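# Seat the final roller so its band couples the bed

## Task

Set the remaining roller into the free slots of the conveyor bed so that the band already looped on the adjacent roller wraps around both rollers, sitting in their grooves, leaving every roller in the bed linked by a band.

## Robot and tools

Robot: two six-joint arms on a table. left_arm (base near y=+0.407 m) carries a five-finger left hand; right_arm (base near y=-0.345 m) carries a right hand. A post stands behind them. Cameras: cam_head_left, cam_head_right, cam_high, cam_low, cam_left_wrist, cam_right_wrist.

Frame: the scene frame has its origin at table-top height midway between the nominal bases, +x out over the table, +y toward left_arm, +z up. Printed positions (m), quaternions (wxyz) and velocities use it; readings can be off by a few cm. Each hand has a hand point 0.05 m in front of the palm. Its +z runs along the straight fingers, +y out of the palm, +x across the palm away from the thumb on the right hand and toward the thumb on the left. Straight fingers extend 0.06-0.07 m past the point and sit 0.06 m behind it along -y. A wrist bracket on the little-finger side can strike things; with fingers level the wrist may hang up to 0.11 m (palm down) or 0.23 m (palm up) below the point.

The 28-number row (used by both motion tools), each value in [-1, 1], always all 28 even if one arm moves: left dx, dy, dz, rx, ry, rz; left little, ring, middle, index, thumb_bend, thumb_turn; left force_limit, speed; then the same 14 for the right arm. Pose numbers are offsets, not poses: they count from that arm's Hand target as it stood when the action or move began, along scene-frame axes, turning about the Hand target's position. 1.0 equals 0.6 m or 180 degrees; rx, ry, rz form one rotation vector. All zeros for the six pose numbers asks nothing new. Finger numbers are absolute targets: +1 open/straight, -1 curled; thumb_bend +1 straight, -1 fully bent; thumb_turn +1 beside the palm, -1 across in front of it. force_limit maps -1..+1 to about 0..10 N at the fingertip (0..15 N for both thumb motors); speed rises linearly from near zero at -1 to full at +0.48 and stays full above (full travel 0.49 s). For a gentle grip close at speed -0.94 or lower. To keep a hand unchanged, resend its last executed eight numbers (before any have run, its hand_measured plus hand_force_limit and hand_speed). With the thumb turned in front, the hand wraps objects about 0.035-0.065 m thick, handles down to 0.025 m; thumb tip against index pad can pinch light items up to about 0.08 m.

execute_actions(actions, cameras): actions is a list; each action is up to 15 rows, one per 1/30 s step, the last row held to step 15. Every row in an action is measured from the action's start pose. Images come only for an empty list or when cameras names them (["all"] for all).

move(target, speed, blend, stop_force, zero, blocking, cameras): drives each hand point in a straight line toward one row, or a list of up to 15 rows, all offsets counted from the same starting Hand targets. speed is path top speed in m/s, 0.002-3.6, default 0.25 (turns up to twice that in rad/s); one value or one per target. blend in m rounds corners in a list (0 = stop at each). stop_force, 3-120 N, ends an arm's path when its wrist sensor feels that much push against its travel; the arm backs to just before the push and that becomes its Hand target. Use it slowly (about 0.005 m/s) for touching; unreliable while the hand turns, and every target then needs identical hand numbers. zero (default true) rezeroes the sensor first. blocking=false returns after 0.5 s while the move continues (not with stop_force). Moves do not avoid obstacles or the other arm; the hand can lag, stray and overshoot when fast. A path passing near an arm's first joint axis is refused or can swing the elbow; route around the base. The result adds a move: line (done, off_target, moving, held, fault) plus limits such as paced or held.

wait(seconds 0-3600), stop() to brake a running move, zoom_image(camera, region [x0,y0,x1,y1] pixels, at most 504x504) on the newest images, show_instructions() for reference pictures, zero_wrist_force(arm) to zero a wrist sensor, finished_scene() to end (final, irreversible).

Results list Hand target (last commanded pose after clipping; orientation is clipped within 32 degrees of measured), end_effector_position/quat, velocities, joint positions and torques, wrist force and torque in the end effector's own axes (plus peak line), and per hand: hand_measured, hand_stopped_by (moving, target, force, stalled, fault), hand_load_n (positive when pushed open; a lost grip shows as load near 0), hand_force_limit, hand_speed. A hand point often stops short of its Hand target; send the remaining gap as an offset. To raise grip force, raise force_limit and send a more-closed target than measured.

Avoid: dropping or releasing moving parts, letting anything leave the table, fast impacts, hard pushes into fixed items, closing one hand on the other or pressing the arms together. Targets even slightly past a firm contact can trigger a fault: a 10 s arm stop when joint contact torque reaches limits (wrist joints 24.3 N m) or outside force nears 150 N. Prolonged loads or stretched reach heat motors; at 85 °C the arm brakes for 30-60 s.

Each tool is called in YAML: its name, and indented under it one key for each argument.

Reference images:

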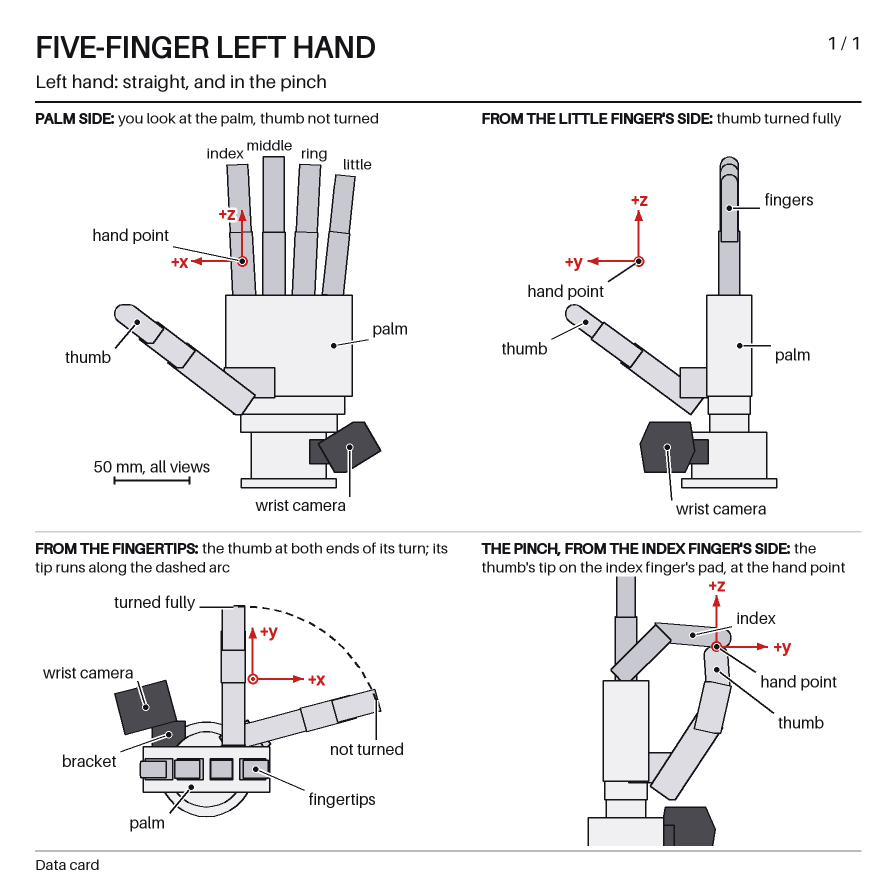

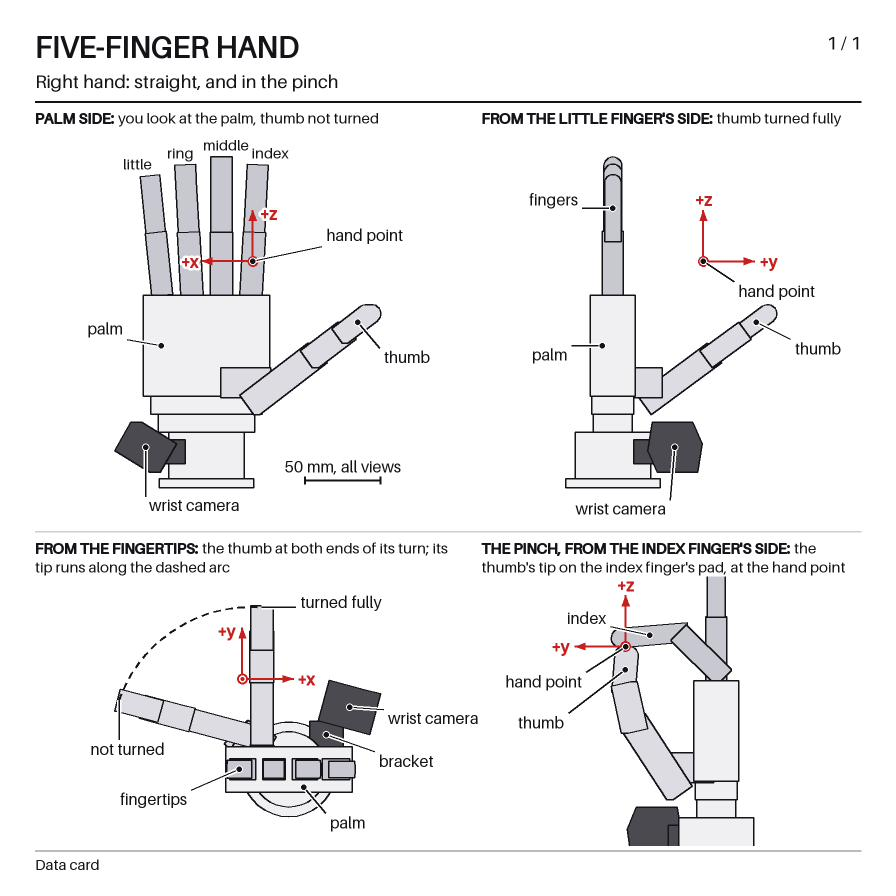

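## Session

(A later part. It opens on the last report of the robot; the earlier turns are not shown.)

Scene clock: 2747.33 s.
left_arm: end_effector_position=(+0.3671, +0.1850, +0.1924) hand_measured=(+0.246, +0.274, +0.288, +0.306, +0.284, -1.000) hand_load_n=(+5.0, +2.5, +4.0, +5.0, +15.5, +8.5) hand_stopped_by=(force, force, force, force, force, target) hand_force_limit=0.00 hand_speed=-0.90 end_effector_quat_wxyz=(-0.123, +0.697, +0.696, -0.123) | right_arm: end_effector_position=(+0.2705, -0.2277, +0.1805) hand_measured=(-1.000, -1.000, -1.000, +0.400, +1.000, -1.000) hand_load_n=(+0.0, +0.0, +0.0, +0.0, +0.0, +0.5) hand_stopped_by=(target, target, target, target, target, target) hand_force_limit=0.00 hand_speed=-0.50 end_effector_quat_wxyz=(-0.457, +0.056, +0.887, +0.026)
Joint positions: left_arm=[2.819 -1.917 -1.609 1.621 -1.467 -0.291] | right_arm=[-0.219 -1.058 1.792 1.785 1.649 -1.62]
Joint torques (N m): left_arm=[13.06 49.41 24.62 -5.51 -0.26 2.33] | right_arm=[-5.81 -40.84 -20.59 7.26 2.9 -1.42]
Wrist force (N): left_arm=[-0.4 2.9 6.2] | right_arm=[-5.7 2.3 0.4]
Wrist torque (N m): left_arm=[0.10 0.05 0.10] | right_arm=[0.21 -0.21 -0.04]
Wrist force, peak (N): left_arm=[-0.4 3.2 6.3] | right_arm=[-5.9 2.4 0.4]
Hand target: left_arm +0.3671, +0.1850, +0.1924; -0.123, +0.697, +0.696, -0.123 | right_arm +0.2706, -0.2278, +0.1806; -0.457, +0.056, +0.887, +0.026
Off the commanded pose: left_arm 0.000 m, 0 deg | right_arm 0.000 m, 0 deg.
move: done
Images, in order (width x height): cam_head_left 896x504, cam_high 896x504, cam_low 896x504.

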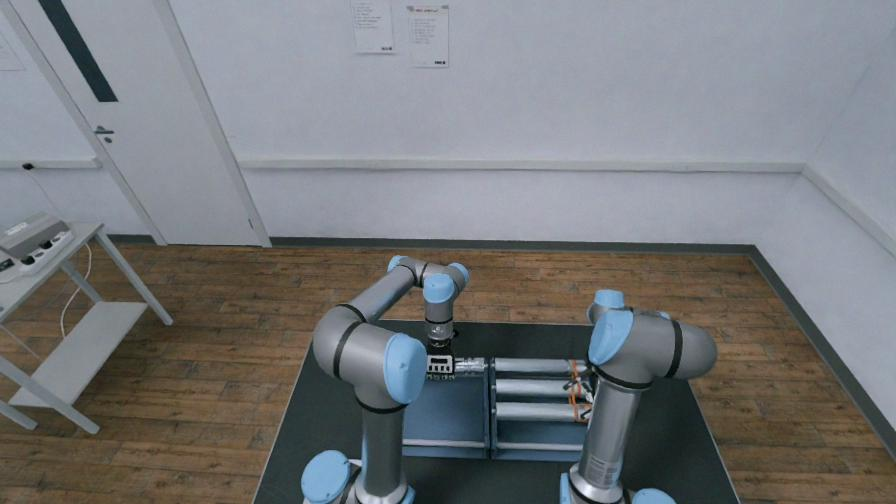

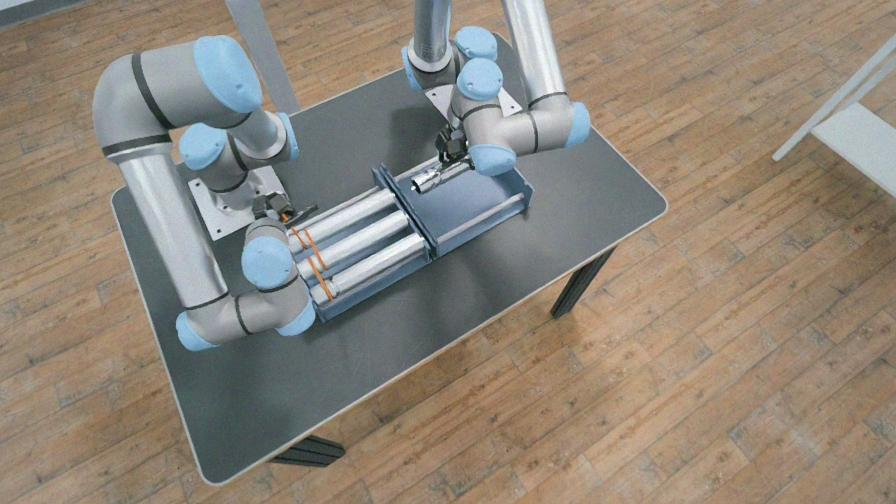

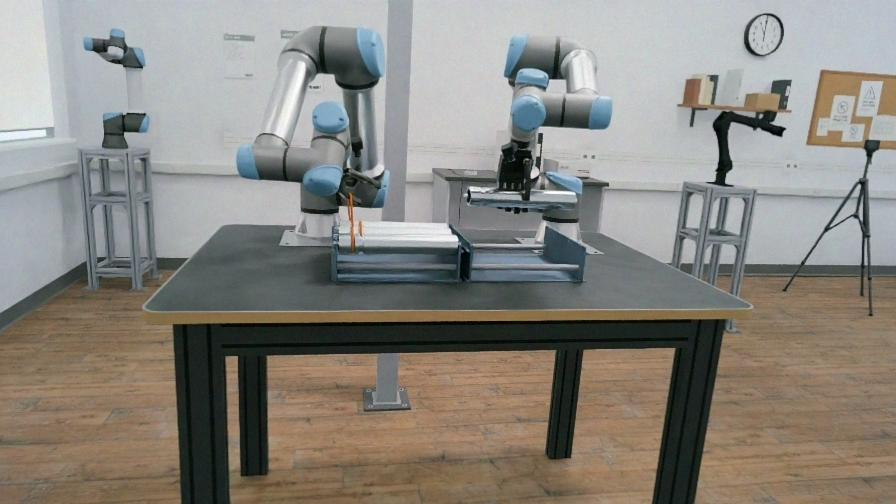

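move:
  target: [0,0,-0.16,0,0,0,-0.1,-0.1,-0.1,-0.1,-0.35,-1,0.0,-0.9,0,0,0,0,0,0,-1,-1,-1,0.4,1,-1,0,-0.5]
  speed: 0.06

move:
  target: [0,0,-0.025,0,0,0,-0.1,-0.1,-0.1,-0.1,-0.35,-1,0.0,-0.9,0,0,0,0,0,0,-1,-1,-1,0.4,1,-1,0,-0.5]
  speed: 0.01
  stop_force: 5
  cameras: ["cam_high","cam_head_right","cam_low"]

Scene clock: 2785.33 s.
left_arm: end_effector_position=(+0.3671, +0.1850, +0.0965) hand_measured=(+0.246, +0.274, +0.288, +0.306, +0.284, -1.000) hand_load_n=(+5.0, +2.5, +4.0, +4.5, +15.5, +8.5) hand_stopped_by=(force, force, force, force, force, target) hand_force_limit=0.00 hand_speed=-0.90 end_effector_quat_wxyz=(-0.123, +0.697, +0.696, -0.123) | right_arm: end_effector_position=(+0.2706, -0.2278, +0.1806) hand_measured=(-1.000, -1.000, -1.000, +0.400, +1.000, -1.000) hand_load_n=(+0.0, +0.0, +0.0, +0.0, +0.0, +0.0) hand_stopped_by=(target, target, target, target, target, target) hand_force_limit=0.00 hand_speed=-0.50 end_effector_quat_wxyz=(-0.457, +0.056, +0.887, +0.026)
Joint positions: left_arm=[2.819 -2.026 -1.727 1.848 -1.467 -0.291] | right_arm=[-0.219 -1.058 1.792 1.786 1.649 -1.62]
Joint torques (N m): left_arm=[11.43 26.84 8.15 -2.44 -0.9 1.72] | right_arm=[-5.56 -39.38 -20.18 7.19 2.77 -1.39]
Wrist force (N): left_arm=[-0.3 3.1 5.9] | right_arm=[-5.5 2.3 0.2]
Wrist torque (N m): left_arm=[0.15 0.04 0.10] | right_arm=[0.23 -0.23 -0.03]
Wrist force, peak (N): left_arm=[-0.1 3.4 6.6] | right_arm=[-6.0 2.3 0.4]
Hand target: left_arm +0.3671, +0.1850, +0.0964; -0.123, +0.697, +0.696, -0.123 | right_arm +0.2706, -0.2278, +0.1806; -0.457, +0.056, +0.887, +0.026
Off the commanded pose: left_arm 0.000 m, 0 deg | right_arm 0.000 m, 0 deg.
move: done

Scene clock: 2787.30 s.
left_arm: end_effector_position=(+0.3671, +0.1850, +0.0887) hand_measured=(+0.246, +0.274, +0.288, +0.306, +0.284, -1.000) hand_load_n=(+4.0, +2.0, +4.5, +5.0, +15.5, +5.5) hand_stopped_by=(force, force, force, force, force, target) hand_force_limit=0.00 hand_speed=-0.90 end_effector_quat_wxyz=(-0.123, +0.697, +0.696, -0.123) | right_arm: end_effector_position=(+0.2706, -0.2278, +0.1806) hand_measured=(-1.000, -1.000, -1.000, +0.400, +1.000, -1.000) hand_load_n=(+0.0, +0.0, +0.0, +0.0, +0.0, +0.5) hand_stopped_by=(target, target, target, target, target, target) hand_force_limit=0.00 hand_speed=-0.50 end_effector_quat_wxyz=(-0.457, +0.056, +0.887, +0.026)
Joint positions: left_arm=[2.819 -2.037 -1.734 1.866 -1.467 -0.291] | right_arm=[-0.219 -1.058 1.792 1.786 1.649 -1.62]
Joint torques (N m): left_arm=[6.49 52.64 22.92 -5.36 -0.97 -0.38] | right_arm=[-5.56 -38.91 -20.3 7.2 2.8 -1.33]
Wrist force (N): left_arm=[-0.3 2.6 5.5] | right_arm=[-5.7 2.1 0.5]
Wrist torque (N m): left_arm=[0.19 0.07 0.16] | right_arm=[0.18 -0.22 -0.05]
Wrist force, peak (N): left_arm=[-0.4 3.4 5.9] | right_arm=[-5.9 2.3 0.6]
Hand target: left_arm +0.3671, +0.1850, +0.0887; -0.123, +0.697, +0.696, -0.123 (not the last commanded pose) | right_arm +0.2706, -0.2278, +0.1806; -0.457, +0.056, +0.887, +0.026
Off the commanded pose: left_arm 0.007 m, 0 deg | right_arm 0.000 m, 0 deg.
move: contact (left_arm)
Images, in order (width x height): cam_head_right 896x504, cam_high 896x504, cam_low 896x504.

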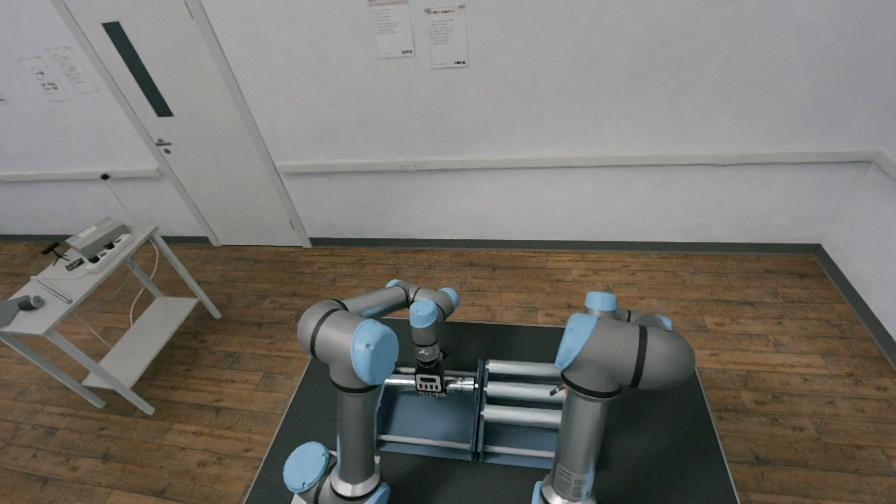

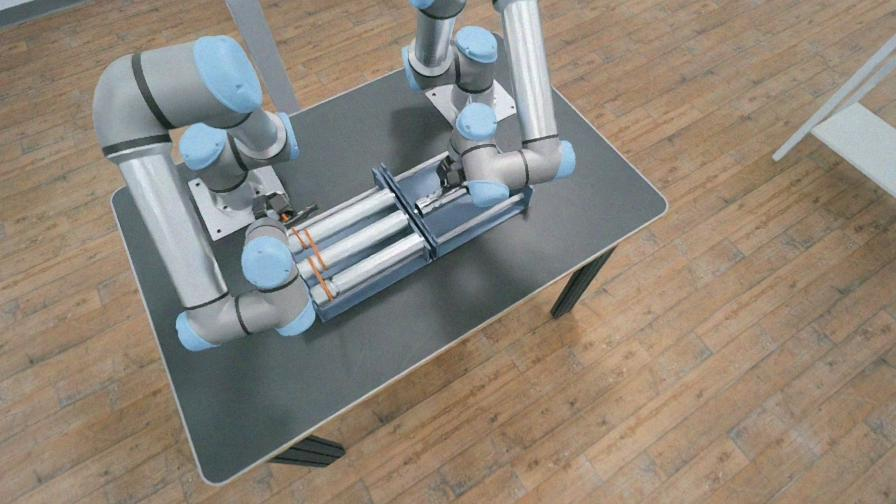

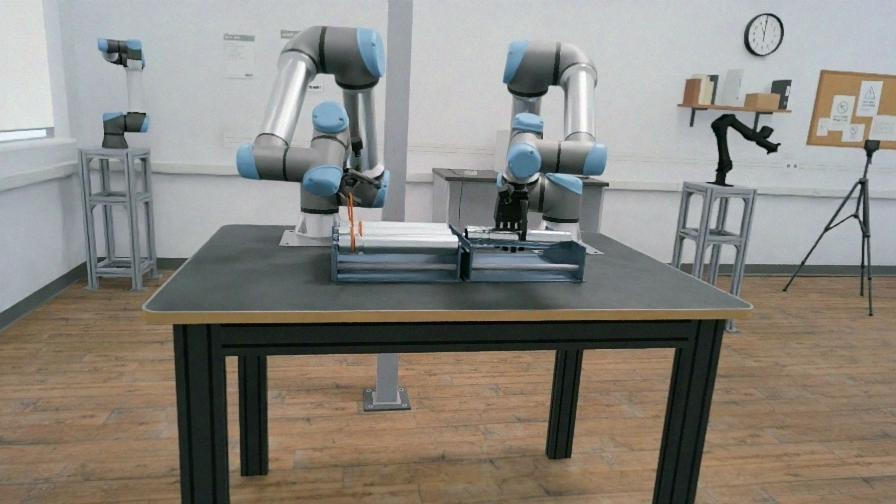

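move:
  target: [0,0,-0.015,0,0,0,-0.1,-0.1,-0.1,-0.1,-0.35,-1,0.0,-0.9,0,0,0,0,0,0,-1,-1,-1,0.4,1,-1,0,-0.5]
  speed: 0.006
  stop_force: 6
  cameras: ["cam_left_wrist"]

Scene clock: 2791.97 s.
left_arm: end_effector_position=(+0.3671, +0.1850, +0.0885) hand_measured=(+0.246, +0.274, +0.288, +0.306, +0.284, -1.000) hand_load_n=(+5.0, +3.0, +5.5, +5.5, +15.0, +5.0) hand_stopped_by=(force, force, force, force, force, target) hand_force_limit=0.00 hand_speed=-0.90 end_effector_quat_wxyz=(-0.123, +0.697, +0.696, -0.123) | right_arm: end_effector_position=(+0.2706, -0.2278, +0.1806) hand_measured=(-1.000, -1.000, -1.000, +0.400, +1.000, -1.000) hand_load_n=(+0.0, +0.0, +0.0, +0.0, +0.0, +0.0) hand_stopped_by=(target, target, target, target, target, target) hand_force_limit=0.00 hand_speed=-0.50 end_effector_quat_wxyz=(-0.457, +0.056, +0.887, +0.026)
Joint positions: left_arm=[2.819 -2.037 -1.734 1.866 -1.467 -0.291] | right_arm=[-0.219 -1.058 1.792 1.786 1.649 -1.62]
Joint torques (N m): left_arm=[7.48 51.64 23.96 -3.98 -0.97 -0.26] | right_arm=[-4.2 -36.09 -19.76 7.3 2.72 -1.33]
Wrist force (N): left_arm=[1.1 -3.4 4.5] | right_arm=[-5.7 2.4 0.5]
Wrist torque (N m): left_arm=[-0.07 0.02 0.38] | right_arm=[0.22 -0.22 -0.04]
Wrist force, peak (N): left_arm=[-0.1 2.8 5.7] | right_arm=[-6.1 2.3 0.6]
Hand target: left_arm +0.3671, +0.1850, +0.0885; -0.123, +0.697, +0.696, -0.123 (not the last commanded pose) | right_arm +0.2706, -0.2278, +0.1806; -0.457, +0.056, +0.887, +0.026
Off the commanded pose: left_arm 0.009 m, 0 deg | right_arm 0.000 m, 0 deg.
move: contact (left_arm)

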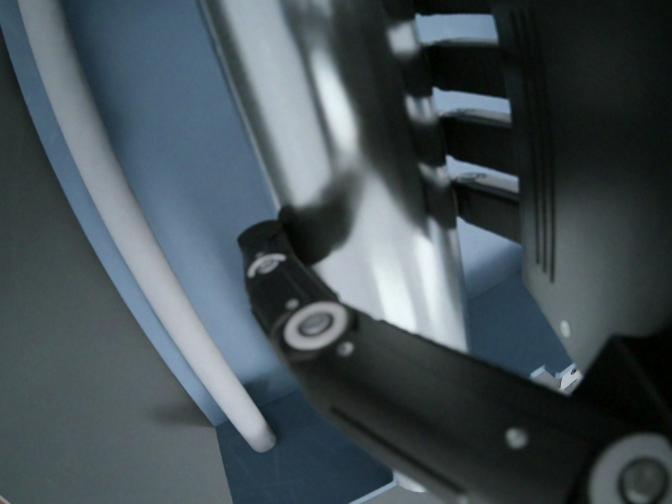

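execute_actions:
  actions: []
  cameras: ["cam_high","cam_head_right","cam_low"]

zoom_image:
  camera: "cam_high"
  region: [370, 130, 550, 260]

zoom_image:
  camera: "cam_low"
  region: [440, 200, 600, 290]

zoom_image:
  camera: "cam_head_right"
  region: [360, 340, 500, 440]

Scene clock: 2803.03 s.
left_arm: end_effector_position=(+0.3671, +0.1850, +0.0885) hand_measured=(+0.246, +0.274, +0.288, +0.306, +0.284, -1.000) hand_load_n=(+5.0, +3.0, +5.0, +5.5, +15.0, +5.0) hand_stopped_by=(force, force, force, force, force, target) hand_force_limit=0.00 hand_speed=-0.90 end_effector_quat_wxyz=(-0.123, +0.697, +0.696, -0.123) | right_arm: end_effector_position=(+0.2706, -0.2278, +0.1806) hand_measured=(-1.000, -1.000, -1.000, +0.400, +1.000, -1.000) hand_load_n=(+0.0, +0.0, +0.0, +0.0, +0.0, +0.0) hand_stopped_by=(target, target, target, target, target, target) hand_force_limit=0.00 hand_speed=-0.50 end_effector_quat_wxyz=(-0.457, +0.056, +0.887, +0.026)
Joint positions: left_arm=[2.819 -2.037 -1.734 1.866 -1.467 -0.291] | right_arm=[-0.219 -1.058 1.792 1.786 1.649 -1.62]
Joint velocities: within noise
Joint torques (N m): left_arm=[6.91 52.45 23.48 -3.83 -1.03 -0.36] | right_arm=[-3.26 -34.84 -20.57 7.2 2.72 -1.34]
Motor temperatures (°C): left_arm=[38 38 40 42 45 37] | right_arm=[37 39 33 39 42 38]
Wrist force (N): left_arm=[1.2 -3.2 4.7] | right_arm=[-5.8 2.4 0.5]
Wrist torque (N m): left_arm=[-0.05 0.02 0.38] | right_arm=[0.22 -0.21 -0.04]
Wrist force, peak (N): left_arm=[1.2 -3.5 4.7] | right_arm=[-5.9 2.4 0.5]
Hand target: left_arm +0.3671, +0.1850, +0.0885; -0.123, +0.697, +0.696, -0.123 (not the last commanded pose) | right_arm +0.2706, -0.2278, +0.1806; -0.457, +0.056, +0.887, +0.026
Off the commanded pose: left_arm 0.009 m, 0 deg | right_arm 0.000 m, 0 deg.
Images, in order (width x height): cam_head_right 896x504, cam_high 896x504, cam_low 896x504.

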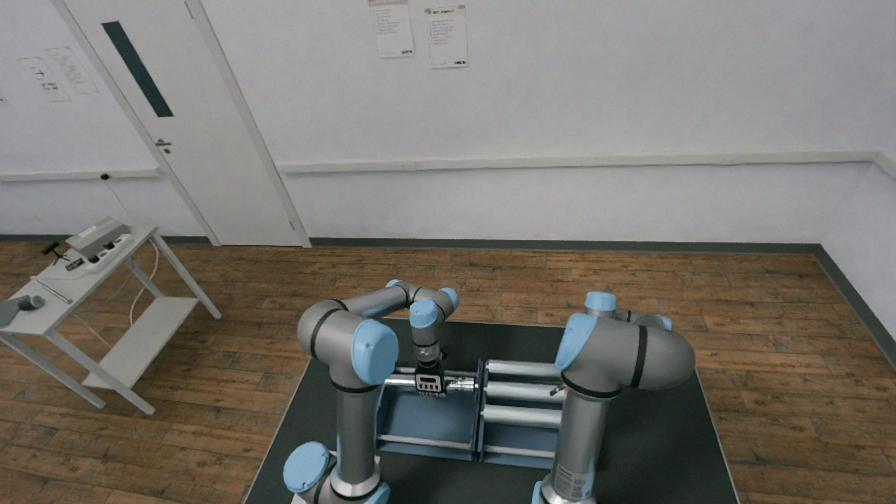

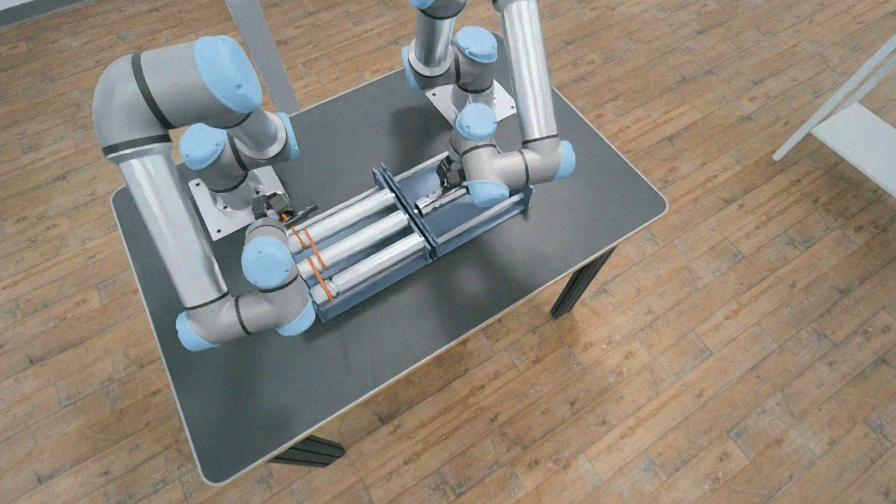

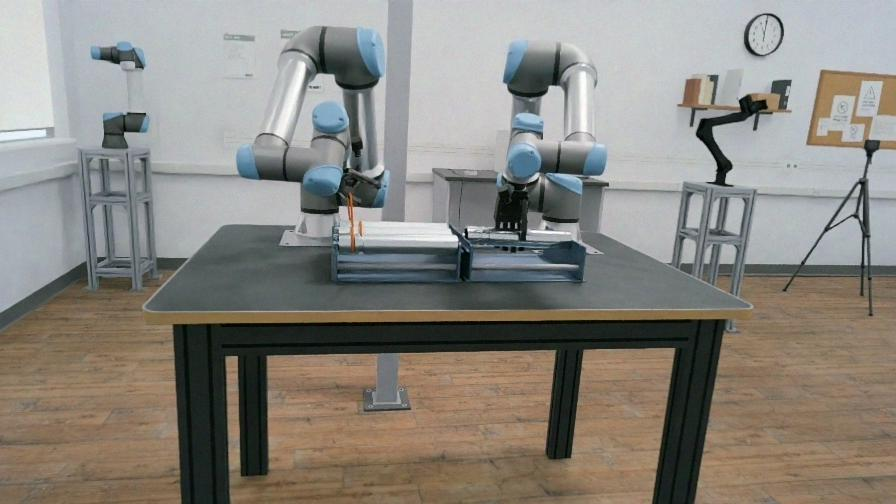

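Scaled by 2.800 from the camera's image (finer frame: 1280x720).

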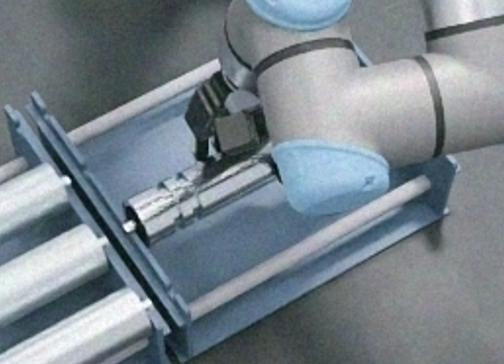

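Scaled by 3.150 from the camera's image (finer frame: 1280x720).

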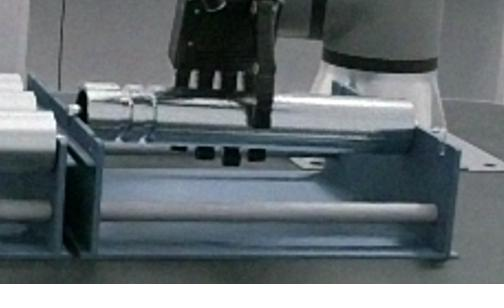

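Scaled by 3.600 from the camera's image (finer frame: 1280x720).

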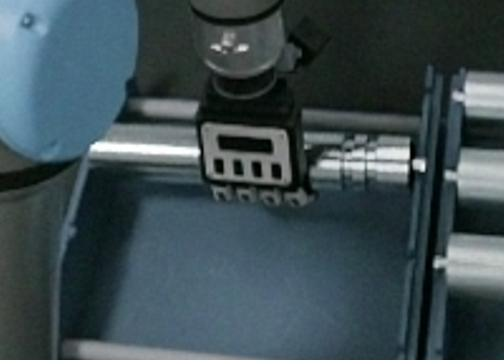

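move:
  target: [0,0,0.002,0.0111,0,0,-0.1,-0.1,-0.1,-0.1,-0.35,-1,0.0,-0.9,0,0,0,0,0,0,-1,-1,-1,0.4,1,-1,0,-0.5]
  speed: 0.02

move:
  target: [0,0,-0.015,0,0,0,-0.1,-0.1,-0.1,-0.1,-0.35,-1,0.0,-0.9,0,0,0,0,0,0,-1,-1,-1,0.4,1,-1,0,-0.5]
  speed: 0.006
  stop_force: 4
  cameras: ["cam_low"]

zoom_image:
  camera: "cam_low"
  region: [440, 200, 600, 290]

Scene clock: 2810.77 s.
left_arm: end_effector_position=(+0.3671, +0.1850, +0.0897) hand_measured=(+0.246, +0.274, +0.288, +0.306, +0.284, -1.000) hand_load_n=(+0.0, +1.0, +6.5, +8.5, +14.0, +6.5) hand_stopped_by=(force, force, force, force, force, target) hand_force_limit=0.00 hand_speed=-0.90 end_effector_quat_wxyz=(-0.135, +0.694, +0.698, -0.111) | right_arm: end_effector_position=(+0.2706, -0.2278, +0.1806) hand_measured=(-1.000, -1.000, -1.000, +0.400, +1.000, -1.000) hand_load_n=(+0.0, +0.5, +0.5, +0.0, +0.0, +0.0) hand_stopped_by=(target, target, target, target, target, target) hand_force_limit=0.00 hand_speed=-0.50 end_effector_quat_wxyz=(-0.457, +0.056, +0.887, +0.026)
Joint positions: left_arm=[2.799 -2.048 -1.719 1.854 -1.491 -0.321] | right_arm=[-0.219 -1.058 1.792 1.786 1.649 -1.62]
Joint torques (N m): left_arm=[-14.13 25.48 23.85 -4.55 -1.77 -2.66] | right_arm=[-2.35 -32.51 -20.57 7.19 2.73 -1.22]
Wrist force (N): left_arm=[-1.1 -0.1 6.5] | right_arm=[-5.7 2.2 0.4]
Wrist torque (N m): left_arm=[0.03 -0.16 0.00] | right_arm=[0.20 -0.21 -0.05]
Wrist force, peak (N): left_arm=[-1.4 -0.1 6.8] | right_arm=[-5.9 2.5 0.5]
Hand target: left_arm +0.3671, +0.1850, +0.0897; -0.135, +0.694, +0.698, -0.111 | right_arm +0.2706, -0.2278, +0.1806; -0.457, +0.056, +0.887, +0.026
Off the commanded pose: left_arm 0.000 m, 0 deg | right_arm 0.000 m, 0 deg.
move: done

Scene clock: 2812.13 s.
left_arm: end_effector_position=(+0.3671, +0.1850, +0.0890) hand_measured=(+0.246, +0.274, +0.288, +0.306, +0.284, -1.000) hand_load_n=(+1.0, +2.0, +7.5, +9.5, +12.5, +6.0) hand_stopped_by=(force, force, force, force, force, target) hand_force_limit=0.00 hand_speed=-0.90 end_effector_quat_wxyz=(-0.135, +0.694, +0.698, -0.111) | right_arm: end_effector_position=(+0.2706, -0.2278, +0.1806) hand_measured=(-1.000, -1.000, -1.000, +0.400, +1.000, -1.000) hand_load_n=(+0.0, +0.0, +0.0, +0.5, +0.0, +0.0) hand_stopped_by=(target, target, target, target, target, target) hand_force_limit=0.00 hand_speed=-0.50 end_effector_quat_wxyz=(-0.457, +0.056, +0.887, +0.026)
Joint positions: left_arm=[2.798 -2.049 -1.719 1.856 -1.491 -0.321] | right_arm=[-0.219 -1.058 1.792 1.786 1.649 -1.62]
Joint torques (N m): left_arm=[-7.8 53.16 25.79 -3.38 -1.03 -1.52] | right_arm=[-2.26 -31.94 -19.83 7.17 2.8 -1.19]
Wrist force (N): left_arm=[1.2 -6.8 6.1] | right_arm=[-5.8 2.5 0.6]
Wrist torque (N m): left_arm=[-0.11 -0.20 0.21] | right_arm=[0.23 -0.21 -0.04]
Wrist force, peak (N): left_arm=[0.6 -8.7 5.8] | right_arm=[-5.9 2.4 0.4]
Hand target: left_arm +0.3671, +0.1850, +0.0889; -0.135, +0.694, +0.698, -0.111 (not the last commanded pose) | right_arm +0.2706, -0.2278, +0.1806; -0.457, +0.056, +0.887, +0.026
Off the commanded pose: left_arm 0.008 m, 0 deg | right_arm 0.000 m, 0 deg.
move: contact (left_arm)

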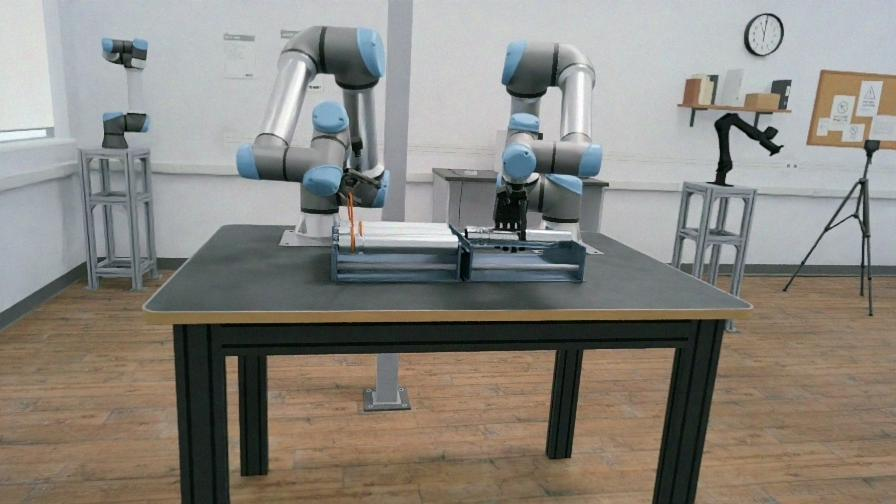

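Scaled by 3.150 from the camera's image (finer frame: 1280x720).

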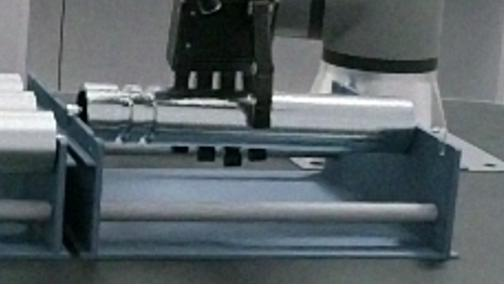

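move:
  target: [0,0,0.005,0,0,0,-0.1,-0.1,-0.1,-0.1,-0.35,-1,0.0,-0.9,0,0,0,0,0,0,-1,-1,-1,0.4,1,-1,0,-0.5]
  speed: 0.02

move:
  target: [-0.0025,0,0,0,0,0,-0.1,-0.1,-0.1,-0.1,-0.35,-1,0.0,-0.9,0,0,0,0,0,0,-1,-1,-1,0.4,1,-1,0,-0.5]
  speed: 0.02

move:
  target: [0,0,-0.02,0,0,0,-0.1,-0.1,-0.1,-0.1,-0.35,-1,0.0,-0.9,0,0,0,0,0,0,-1,-1,-1,0.4,1,-1,0,-0.5]
  speed: 0.006
  stop_force: 4

Scene clock: 2821.57 s.
left_arm: end_effector_position=(+0.3671, +0.1850, +0.0918) hand_measured=(+0.246, +0.274, +0.288, +0.306, +0.284, -1.000) hand_load_n=(+1.0, +1.0, +5.5, +7.0, +14.5, +5.5) hand_stopped_by=(force, force, force, force, force, target) hand_force_limit=0.00 hand_speed=-0.90 end_effector_quat_wxyz=(-0.135, +0.694, +0.698, -0.111) | right_arm: end_effector_position=(+0.2706, -0.2278, +0.1806) hand_measured=(-1.000, -1.000, -1.000, +0.400, +1.000, -1.000) hand_load_n=(+0.0, +0.0, +0.0, +0.0, +0.0, +0.5) hand_stopped_by=(target, target, target, target, target, target) hand_force_limit=0.00 hand_speed=-0.50 end_effector_quat_wxyz=(-0.457, +0.056, +0.887, +0.026)
Joint positions: left_arm=[2.798 -2.045 -1.717 1.849 -1.491 -0.321] | right_arm=[-0.219 -1.058 1.792 1.786 1.649 -1.62]
Joint torques (N m): left_arm=[5.27 54.75 21.69 -4.92 -0.01 1.47] | right_arm=[-0.76 -30.19 -19.53 7.05 2.74 -1.14]
Wrist force (N): left_arm=[-0.3 2.2 6.2] | right_arm=[-5.4 2.4 0.3]
Wrist torque (N m): left_arm=[0.23 -0.08 -0.02] | right_arm=[0.23 -0.26 -0.02]
Wrist force, peak (N): left_arm=[1.1 -7.2 6.3] | right_arm=[-6.0 2.5 0.7]
Hand target: left_arm +0.3671, +0.1850, +0.0919; -0.135, +0.694, +0.698, -0.111 | right_arm +0.2706, -0.2278, +0.1806; -0.457, +0.056, +0.887, +0.026
Off the commanded pose: left_arm 0.000 m, 0 deg | right_arm 0.000 m, 0 deg.
move: done

Scene clock: 2822.07 s.
left_arm: end_effector_position=(+0.3657, +0.1850, +0.0919) hand_measured=(+0.246, +0.274, +0.288, +0.306, +0.284, -1.000) hand_load_n=(+2.5, +1.0, +4.5, +5.5, +15.0, +4.0) hand_stopped_by=(force, force, force, force, force, target) hand_force_limit=0.00 hand_speed=-0.90 end_effector_quat_wxyz=(-0.135, +0.694, +0.698, -0.111) | right_arm: end_effector_position=(+0.2706, -0.2278, +0.1806) hand_measured=(-1.000, -1.000, -1.000, +0.400, +1.000, -1.000) hand_load_n=(+0.5, +0.0, +0.0, +0.0, +0.0, +0.5) hand_stopped_by=(target, target, target, target, target, target) hand_force_limit=0.00 hand_speed=-0.50 end_effector_quat_wxyz=(-0.457, +0.056, +0.887, +0.026)
Joint positions: left_arm=[2.797 -2.043 -1.721 1.85 -1.491 -0.322] | right_arm=[-0.219 -1.058 1.792 1.786 1.649 -1.62]
Joint torques (N m): left_arm=[-14.06 55.05 8.25 -2.03 1.59 -2.63] | right_arm=[-1.23 -30.21 -20.35 7.1 2.69 -1.05]
Wrist force (N): left_arm=[-0.2 3.6 5.8] | right_arm=[-5.7 2.4 0.5]
Wrist torque (N m): left_arm=[0.24 -0.03 0.13] | right_arm=[0.22 -0.22 -0.04]
Wrist force, peak (N): left_arm=[-0.2 3.5 6.0] | right_arm=[-5.8 2.5 0.6]
Hand target: left_arm +0.3656, +0.1850, +0.0919; -0.135, +0.694, +0.698, -0.111 | right_arm +0.2706, -0.2278, +0.1806; -0.457, +0.056, +0.887, +0.026
Off the commanded pose: left_arm 0.000 m, 0 deg | right_arm 0.000 m, 0 deg.
move: done

Scene clock: 2824.77 s.
left_arm: end_effector_position=(+0.3656, +0.1850, +0.0836) hand_measured=(+0.246, +0.274, +0.288, +0.306, +0.284, -1.000) hand_load_n=(+6.0, +3.5, +3.5, +3.0, +14.5, +1.5) hand_stopped_by=(force, force, force, force, force, target) hand_force_limit=0.00 hand_speed=-0.90 end_effector_quat_wxyz=(-0.135, +0.694, +0.698, -0.111) | right_arm: end_effector_position=(+0.2706, -0.2278, +0.1806) hand_measured=(-1.000, -1.000, -1.000, +0.400, +1.000, -1.000) hand_load_n=(+0.0, +0.0, +0.0, +0.0, +0.0, +0.0) hand_stopped_by=(target, target, target, target, target, target) hand_force_limit=0.00 hand_speed=-0.50 end_effector_quat_wxyz=(-0.457, +0.056, +0.887, +0.026)
Joint positions: left_arm=[2.797 -2.054 -1.728 1.87 -1.491 -0.322] | right_arm=[-0.219 -1.058 1.792 1.786 1.649 -1.62]
Joint torques (N m): left_arm=[-12.72 53.52 23.41 -4.82 1.16 -2.17] | right_arm=[-0.05 -30.33 -20.03 7.08 2.79 -1.12]
Wrist force (N): left_arm=[0.9 0.9 5.5] | right_arm=[-5.6 2.6 0.4]
Wrist torque (N m): left_arm=[0.09 0.25 0.42] | right_arm=[0.25 -0.24 -0.03]
Wrist force, peak (N): left_arm=[-0.1 3.6 6.0] | right_arm=[-5.9 2.5 0.6]
Hand target: left_arm +0.3656, +0.1850, +0.0836; -0.135, +0.694, +0.698, -0.111 (not the last commanded pose) | right_arm +0.2706, -0.2278, +0.1806; -0.457, +0.056, +0.887, +0.026
Off the commanded pose: left_arm 0.004 m, 0 deg | right_arm 0.000 m, 0 deg.
move: contact (left_arm)

move:
  target: [0,0,0,0,0,0,0.5,0.5,0.5,0.5,0.5,-1,0.0,-0.85,0,0,0,0,0,0,-1,-1,-1,0.4,1,-1,0,-0.5]

move:
  target: [0,0,0,-0.0111,0,0,0.9,0.9,0.9,0.9,0.9,-1,0.0,-0.3,0,0,0,0,0,0,-1,-1,-1,0.4,1,-1,0,-0.5]
  cameras: ["cam_low"]

zoom_image:
  camera: "cam_low"
  region: [440, 200, 600, 290]

Scene clock: 2829.37 s.
left_arm: end_effector_position=(+0.3656, +0.1850, +0.0836) hand_measured=(+0.500, +0.500, +0.500, +0.500, +0.500, -1.000) hand_load_n=(+0.0, +0.0, +0.0, +0.0, +0.0, +0.0) hand_stopped_by=(target, target, target, target, target, target) hand_force_limit=0.00 hand_speed=-0.85 end_effector_quat_wxyz=(-0.135, +0.694, +0.698, -0.111) | right_arm: end_effector_position=(+0.2706, -0.2278, +0.1806) hand_measured=(-1.000, -1.000, -1.000, +0.400, +1.000, -1.000) hand_load_n=(+0.0, +0.0, +0.0, +0.0, +0.0, +0.0) hand_stopped_by=(target, target, target, target, target, target) hand_force_limit=0.00 hand_speed=-0.50 end_effector_quat_wxyz=(-0.457, +0.056, +0.887, +0.026)
Joint positions: left_arm=[2.797 -2.054 -1.728 1.869 -1.491 -0.322] | right_arm=[-0.219 -1.058 1.792 1.786 1.649 -1.62]
Joint torques (N m): left_arm=[-12.4 33 5.64 -2.47 1.01 -2.21] | right_arm=[0.52 -30.19 -19.52 7.12 2.82 -0.99]
Wrist force (N): left_arm=[-0.3 0.2 -1.0] | right_arm=[-5.7 2.4 0.5]
Wrist torque (N m): left_arm=[0.13 -0.07 0.18] | right_arm=[0.23 -0.22 -0.04]
Wrist force, peak (N): left_arm=[0.2 6.1 -3.5] | right_arm=[-6.0 2.4 0.6]
Hand target: left_arm +0.3656, +0.1850, +0.0836; -0.135, +0.694, +0.698, -0.111 | right_arm +0.2706, -0.2278, +0.1806; -0.457, +0.056, +0.887, +0.026
Off the commanded pose: left_arm 0.000 m, 0 deg | right_arm 0.000 m, 0 deg.
move: done

Scene clock: 2830.07 s.
left_arm: end_effector_position=(+0.3656, +0.1850, +0.0836) hand_measured=(+0.900, +0.900, +0.900, +0.900, +0.900, -1.000) hand_load_n=(-0.5, +0.0, +0.0, +0.0, +0.0, +0.0) hand_stopped_by=(target, target, target, target, target, target) hand_force_limit=0.00 hand_speed=-0.30 end_effector_quat_wxyz=(-0.123, +0.697, +0.696, -0.123) | right_arm: end_effector_position=(+0.2706, -0.2278, +0.1806) hand_measured=(-1.000, -1.000, -1.000, +0.400, +1.000, -1.000) hand_load_n=(+0.0, +0.0, +0.0, +0.0, +0.0, +0.0) hand_stopped_by=(target, target, target, target, target, target) hand_force_limit=0.00 hand_speed=-0.50 end_effector_quat_wxyz=(-0.457, +0.056, +0.887, +0.026)
Joint positions: left_arm=[2.817 -2.041 -1.742 1.879 -1.466 -0.292] | right_arm=[-0.219 -1.058 1.792 1.786 1.649 -1.62]
Joint torques (N m): left_arm=[12.34 50.63 7.7 -0.94 1.62 2.63] | right_arm=[0.94 -30.43 -19.65 7.05 2.75 -0.97]
Wrist force (N): left_arm=[-0.2 0.2 -0.9] | right_arm=[-5.6 2.3 0.3]
Wrist torque (N m): left_arm=[0.12 -0.09 -0.02] | right_arm=[0.23 -0.23 -0.04]
Wrist force, peak (N): left_arm=[-0.4 0.4 -0.9] | right_arm=[-5.9 2.2 0.2]
Hand target: left_arm +0.3656, +0.1850, +0.0836; -0.123, +0.697, +0.696, -0.123 | right_arm +0.2706, -0.2278, +0.1806; -0.457, +0.056, +0.887, +0.026
Off the commanded pose: left_arm 0.000 m, 0 deg | right_arm 0.000 m, 0 deg.
move: done

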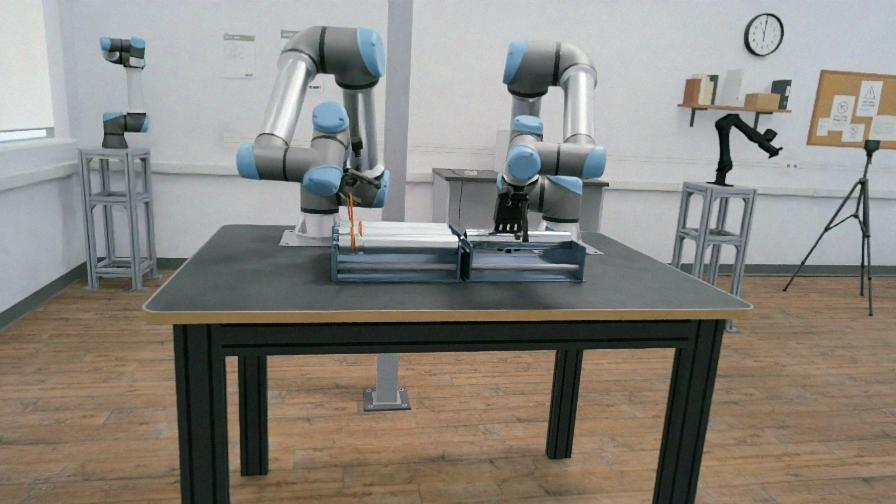

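Scaled by 3.150 from the camera's image (finer frame: 1280x720).

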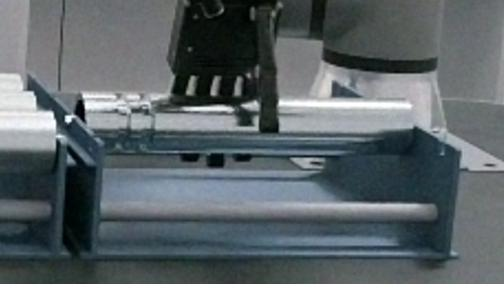

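move:
  target: [0.0025,0.05,0.0013,0,0,0,0.9,0.9,0.9,0.9,0.9,-1,0.0,-0.3,0,0,0,0,0,0,-1,-1,-1,0.4,1,-1,0,-0.5]
  speed: 0.06

move:
  target: [0,0,0,0,0,0,0,0,0,0,0.9,-1,-0.6,-0.85,0,0,0,0,0,0,-1,-1,-1,0.4,1,-1,0,-0.5]

move:
  target: [0,0,0,0,0,0,0,0,0,0,-0.3,-1,0.1,-0.85,0,0,0,0,0,0,-1,-1,-1,0.4,1,-1,0,-0.5]

move:
  target: [0,0,0,0,0,0,-0.05,-0.05,-0.05,-0.05,-0.3,-1,-0.1,-0.9,0,0,0,0,0,0,-1,-1,-1,0.4,1,-1,0,-0.5]

Scene clock: 2837.73 s.
left_arm: end_effector_position=(+0.3671, +0.2148, +0.0844) hand_measured=(+0.900, +0.900, +0.900, +0.900, +0.900, -1.000) hand_load_n=(+0.0, +0.0, +0.0, +0.0, +0.0, +0.0) hand_stopped_by=(target, target, target, target, target, target) hand_force_limit=0.00 hand_speed=-0.30 end_effector_quat_wxyz=(-0.123, +0.697, +0.696, -0.123) | right_arm: end_effector_position=(+0.2706, -0.2278, +0.1806) hand_measured=(-1.000, -1.000, -1.000, +0.400, +1.000, -1.000) hand_load_n=(+0.0, +0.0, +0.0, +0.0, +0.0, +0.5) hand_stopped_by=(target, target, target, target, target, target) hand_force_limit=0.00 hand_speed=-0.50 end_effector_quat_wxyz=(-0.457, +0.056, +0.887, +0.026)
Joint positions: left_arm=[2.89 -2.01 -1.793 1.891 -1.49 -0.224] | right_arm=[-0.219 -1.058 1.792 1.786 1.649 -1.62]
Joint torques (N m): left_arm=[11.5 49.65 5.89 -0.92 -1.41 2.68] | right_arm=[2.33 -29.94 -19.34 7.06 2.74 -0.88]
Wrist force (N): left_arm=[-0.5 -0.1 -0.9] | right_arm=[-5.6 2.3 0.6]
Wrist torque (N m): left_arm=[0.07 -0.03 -0.04] | right_arm=[0.20 -0.23 -0.03]
Wrist force, peak (N): left_arm=[-0.5 -0.1 -0.9] | right_arm=[-5.9 2.5 0.2]
Hand target: left_arm +0.3671, +0.2150, +0.0844; -0.123, +0.697, +0.696, -0.123 | right_arm +0.2706, -0.2278, +0.1806; -0.457, +0.056, +0.887, +0.026
Off the commanded pose: left_arm 0.000 m, 0 deg | right_arm 0.000 m, 0 deg.
move: done

Scene clock: 2839.40 s.
left_arm: end_effector_position=(+0.3671, +0.2150, +0.0844) hand_measured=(+0.318, +0.332, +0.332, +0.346, +0.900, -1.000) hand_load_n=(+5.0, +3.0, +4.0, +1.0, +0.0, +0.0) hand_stopped_by=(force, force, force, force, target, target) hand_force_limit=-0.60 hand_speed=-0.85 end_effector_quat_wxyz=(-0.123, +0.697, +0.696, -0.123) | right_arm: end_effector_position=(+0.2706, -0.2278, +0.1806) hand_measured=(-1.000, -1.000, -1.000, +0.400, +1.000, -1.000) hand_load_n=(+0.0, +0.0, +0.0, +0.0, +0.0, +0.0) hand_stopped_by=(target, target, target, target, target, target) hand_force_limit=0.00 hand_speed=-0.50 end_effector_quat_wxyz=(-0.457, +0.056, +0.887, +0.026)
Joint positions: left_arm=[2.89 -2.009 -1.793 1.891 -1.49 -0.223] | right_arm=[-0.219 -1.058 1.792 1.786 1.649 -1.62]
Joint torques (N m): left_arm=[12.85 47.79 15.36 -1.45 -1.05 2.38] | right_arm=[2.52 -29.93 -20.26 7 2.74 -0.84]
Wrist force (N): left_arm=[-2.4 -9.0 9.0] | right_arm=[-5.6 2.3 0.5]
Wrist torque (N m): left_arm=[-0.36 0.38 0.25] | right_arm=[0.21 -0.23 -0.04]
Wrist force, peak (N): left_arm=[-2.5 -9.3 9.4] | right_arm=[-5.9 2.5 0.5]
Hand target: left_arm +0.3671, +0.2150, +0.0844; -0.123, +0.697, +0.696, -0.123 | right_arm +0.2706, -0.2278, +0.1806; -0.457, +0.056, +0.887, +0.026
Off the commanded pose: left_arm 0.000 m, 0 deg | right_arm 0.000 m, 0 deg.
move: done

Scene clock: 2842.57 s.
left_arm: end_effector_position=(+0.3672, +0.2150, +0.0844) hand_measured=(+0.318, +0.332, +0.332, +0.346, +0.276, -1.000) hand_load_n=(+5.0, +3.5, +4.5, +1.5, +8.0, +0.5) hand_stopped_by=(force, force, force, force, force, target) hand_force_limit=0.10 hand_speed=-0.85 end_effector_quat_wxyz=(-0.123, +0.697, +0.696, -0.123) | right_arm: end_effector_position=(+0.2706, -0.2278, +0.1806) hand_measured=(-1.000, -1.000, -1.000, +0.400, +1.000, -1.000) hand_load_n=(+0.0, +0.0, +0.0, +0.0, +0.0, +0.0) hand_stopped_by=(target, target, target, target, target, target) hand_force_limit=0.00 hand_speed=-0.50 end_effector_quat_wxyz=(-0.457, +0.056, +0.887, +0.026)
Joint positions: left_arm=[2.89 -2.009 -1.793 1.891 -1.49 -0.223] | right_arm=[-0.219 -1.058 1.792 1.786 1.649 -1.62]
Joint torques (N m): left_arm=[12.32 48.53 22.62 -2.27 -0.43 -0.75] | right_arm=[3.37 -30.58 -19.88 6.94 2.75 -0.75]
Wrist force (N): left_arm=[-1.4 -2.6 8.2] | right_arm=[-5.7 2.4 0.4]
Wrist torque (N m): left_arm=[-0.04 0.31 0.21] | right_arm=[0.23 -0.22 -0.04]
Wrist force, peak (N): left_arm=[-2.0 -9.7 9.8] | right_arm=[-5.9 2.4 0.4]
Hand target: left_arm +0.3671, +0.2150, +0.0844; -0.123, +0.697, +0.696, -0.123 | right_arm +0.2706, -0.2278, +0.1806; -0.457, +0.056, +0.887, +0.026
Off the commanded pose: left_arm 0.000 m, 0 deg | right_arm 0.000 m, 0 deg.
move: done

Scene clock: 2843.07 s.
left_arm: end_effector_position=(+0.3672, +0.2150, +0.0844) hand_measured=(+0.318, +0.324, +0.332, +0.328, +0.276, -1.000) hand_load_n=(+5.0, +6.0, +4.0, +7.0, +8.5, +0.5) hand_stopped_by=(force, force, force, force, force, target) hand_force_limit=-0.10 hand_speed=-0.90 end_effector_quat_wxyz=(-0.123, +0.697, +0.696, -0.123) | right_arm: end_effector_position=(+0.2706, -0.2278, +0.1806) hand_measured=(-1.000, -1.000, -1.000, +0.400, +1.000, -1.000) hand_load_n=(+0.0, +0.0, +0.0, +0.0, +0.0, +0.0) hand_stopped_by=(target, target, target, target, target, target) hand_force_limit=0.00 hand_speed=-0.50 end_effector_quat_wxyz=(-0.457, +0.056, +0.887, +0.026)
Joint positions: left_arm=[2.89 -2.009 -1.793 1.891 -1.49 -0.223] | right_arm=[-0.219 -1.058 1.792 1.786 1.649 -1.62]
Joint torques (N m): left_arm=[12.65 47.97 17.62 -2.46 -0.33 -1.14] | right_arm=[3.44 -30.02 -19.67 7.06 2.73 -0.8]
Wrist force (N): left_arm=[-1.7 -10.8 10.3] | right_arm=[-5.6 2.2 0.3]
Wrist torque (N m): left_arm=[-0.42 0.37 0.30] | right_arm=[0.21 -0.23 -0.04]
Wrist force, peak (N): left_arm=[-1.9 -11.1 10.6] | right_arm=[-5.7 2.6 0.5]
Hand target: left_arm +0.3671, +0.2150, +0.0844; -0.123, +0.697, +0.696, -0.123 | right_arm +0.2706, -0.2278, +0.1806; -0.457, +0.056, +0.887, +0.026
Off the commanded pose: left_arm 0.000 m, 0 deg | right_arm 0.000 m, 0 deg.
move: done

move:
  target: [-0.001,0,0,0,0,0,-0.05,-0.05,-0.05,-0.05,-0.3,-1,-0.1,-0.9,0,0,0,0,0,0,-1,-1,-1,0.4,1,-1,0,-0.5]
  speed: 0.01

Scene clock: 2847.40 s.
left_arm: end_effector_position=(+0.3666, +0.2150, +0.0844) hand_measured=(+0.318, +0.324, +0.332, +0.328, +0.276, -1.000) hand_load_n=(+2.5, +3.0, +0.5, +4.5, +10.0, +0.5) hand_stopped_by=(force, force, force, force, force, target) hand_force_limit=-0.10 hand_speed=-0.90 end_effector_quat_wxyz=(-0.123, +0.697, +0.696, -0.123) | right_arm: end_effector_position=(+0.2706, -0.2278, +0.1806) hand_measured=(-1.000, -1.000, -1.000, +0.400, +1.000, -1.000) hand_load_n=(+0.0, +0.0, +0.0, +0.0, +0.0, +0.0) hand_stopped_by=(target, target, target, target, target, target) hand_force_limit=0.00 hand_speed=-0.50 end_effector_quat_wxyz=(-0.457, +0.056, +0.887, +0.026)
Joint positions: left_arm=[2.89 -2.008 -1.795 1.892 -1.49 -0.224] | right_arm=[-0.219 -1.058 1.792 1.786 1.649 -1.62]
Joint torques (N m): left_arm=[-13.87 50.22 7.15 -1.77 0.99 -2.69] | right_arm=[3.91 -30.73 -19.85 6.96 2.78 -0.84]
Wrist force (N): left_arm=[0.1 2.4 5.9] | right_arm=[-5.6 2.1 0.3]
Wrist torque (N m): left_arm=[0.14 0.16 0.03] | right_arm=[0.19 -0.23 -0.04]
Wrist force, peak (N): left_arm=[-1.7 -11.0 10.7] | right_arm=[-6.0 2.4 0.4]
Hand target: left_arm +0.3665, +0.2150, +0.0844; -0.123, +0.697, +0.696, -0.123 | right_arm +0.2706, -0.2278, +0.1806; -0.457, +0.056, +0.887, +0.026
Off the commanded pose: left_arm 0.000 m, 0 deg | right_arm 0.000 m, 0 deg.
move: done

move:
  target: [0,0,0,0,0,0,-0.1,-0.1,-0.1,-0.1,-0.3,-1,0.0,-0.9,0,0,0,0,0,0,-1,-1,-1,0.4,1,-1,0,-0.5]

move:
  target: [-0.001,0,0,0,0,0,-0.1,-0.1,-0.1,-0.1,-0.3,-1,0.0,-0.9,0,0,0,0,0,0,-1,-1,-1,0.4,1,-1,0,-0.5]
  speed: 0.01

Scene clock: 2851.70 s.
left_arm: end_effector_position=(+0.3665, +0.2150, +0.0844) hand_measured=(+0.302, +0.308, +0.314, +0.322, +0.276, -1.000) hand_load_n=(+6.0, +7.0, +6.0, +4.5, +11.5, +0.5) hand_stopped_by=(force, force, force, force, force, target) hand_force_limit=0.00 hand_speed=-0.90 end_effector_quat_wxyz=(-0.123, +0.697, +0.696, -0.123) | right_arm: end_effector_position=(+0.2706, -0.2278, +0.1806) hand_measured=(-1.000, -1.000, -1.000, +0.400, +1.000, -1.000) hand_load_n=(+0.0, +0.5, +0.0, +0.5, +0.0, +0.0) hand_stopped_by=(target, target, target, target, target, target) hand_force_limit=0.00 hand_speed=-0.50 end_effector_quat_wxyz=(-0.457, +0.056, +0.887, +0.026)
Joint positions: left_arm=[2.89 -2.008 -1.795 1.892 -1.49 -0.224] | right_arm=[-0.219 -1.058 1.792 1.786 1.649 -1.62]
Joint torques (N m): left_arm=[-7.32 50.58 19.08 -1.72 0.94 -2.54] | right_arm=[5.02 -30.75 -19.56 6.92 2.65 -0.67]
Wrist force (N): left_arm=[1.7 -8.9 9.6] | right_arm=[-5.8 2.4 0.6]
Wrist torque (N m): left_arm=[-0.32 0.40 0.51] | right_arm=[0.21 -0.21 -0.05]
Wrist force, peak (N): left_arm=[1.5 -9.8 9.8] | right_arm=[-6.0 2.2 0.3]
Hand target: left_arm +0.3665, +0.2150, +0.0844; -0.123, +0.697, +0.696, -0.123 | right_arm +0.2706, -0.2278, +0.1806; -0.457, +0.056, +0.887, +0.026
Off the commanded pose: left_arm 0.000 m, 0 deg | right_arm 0.000 m, 0 deg.
move: done

Scene clock: 2852.20 s.
left_arm: end_effector_position=(+0.3660, +0.2150, +0.0844) hand_measured=(+0.302, +0.308, +0.314, +0.322, +0.276, -1.000) hand_load_n=(+4.0, +5.0, +3.0, +3.0, +13.0, +1.0) hand_stopped_by=(force, force, force, force, force, target) hand_force_limit=0.00 hand_speed=-0.90 end_effector_quat_wxyz=(-0.123, +0.697, +0.696, -0.123) | right_arm: end_effector_position=(+0.2706, -0.2278, +0.1806) hand_measured=(-1.000, -1.000, -1.000, +0.400, +1.000, -1.000) hand_load_n=(+0.0, +0.0, +0.0, +0.0, +0.0, +0.0) hand_stopped_by=(target, target, target, target, target, target) hand_force_limit=0.00 hand_speed=-0.50 end_effector_quat_wxyz=(-0.457, +0.056, +0.887, +0.026)
Joint positions: left_arm=[2.889 -2.007 -1.796 1.893 -1.49 -0.224] | right_arm=[-0.219 -1.058 1.792 1.786 1.649 -1.62]
Joint torques (N m): left_arm=[-14.76 51.78 7.49 -1.85 1.47 -2.77] | right_arm=[5.05 -29.91 -19.55 6.94 2.82 -0.67]
Wrist force (N): left_arm=[-0.5 1.9 6.7] | right_arm=[-5.7 2.3 0.5]
Wrist torque (N m): left_arm=[0.13 0.29 0.21] | right_arm=[0.22 -0.22 -0.04]
Wrist force, peak (N): left_arm=[1.9 -9.2 9.3] | right_arm=[-5.9 2.4 0.3]
Hand target: left_arm +0.3659, +0.2150, +0.0844; -0.123, +0.697, +0.696, -0.123 | right_arm +0.2706, -0.2278, +0.1806; -0.457, +0.056, +0.887, +0.026
Off the commanded pose: left_arm 0.000 m, 0 deg | right_arm 0.000 m, 0 deg.
move: done


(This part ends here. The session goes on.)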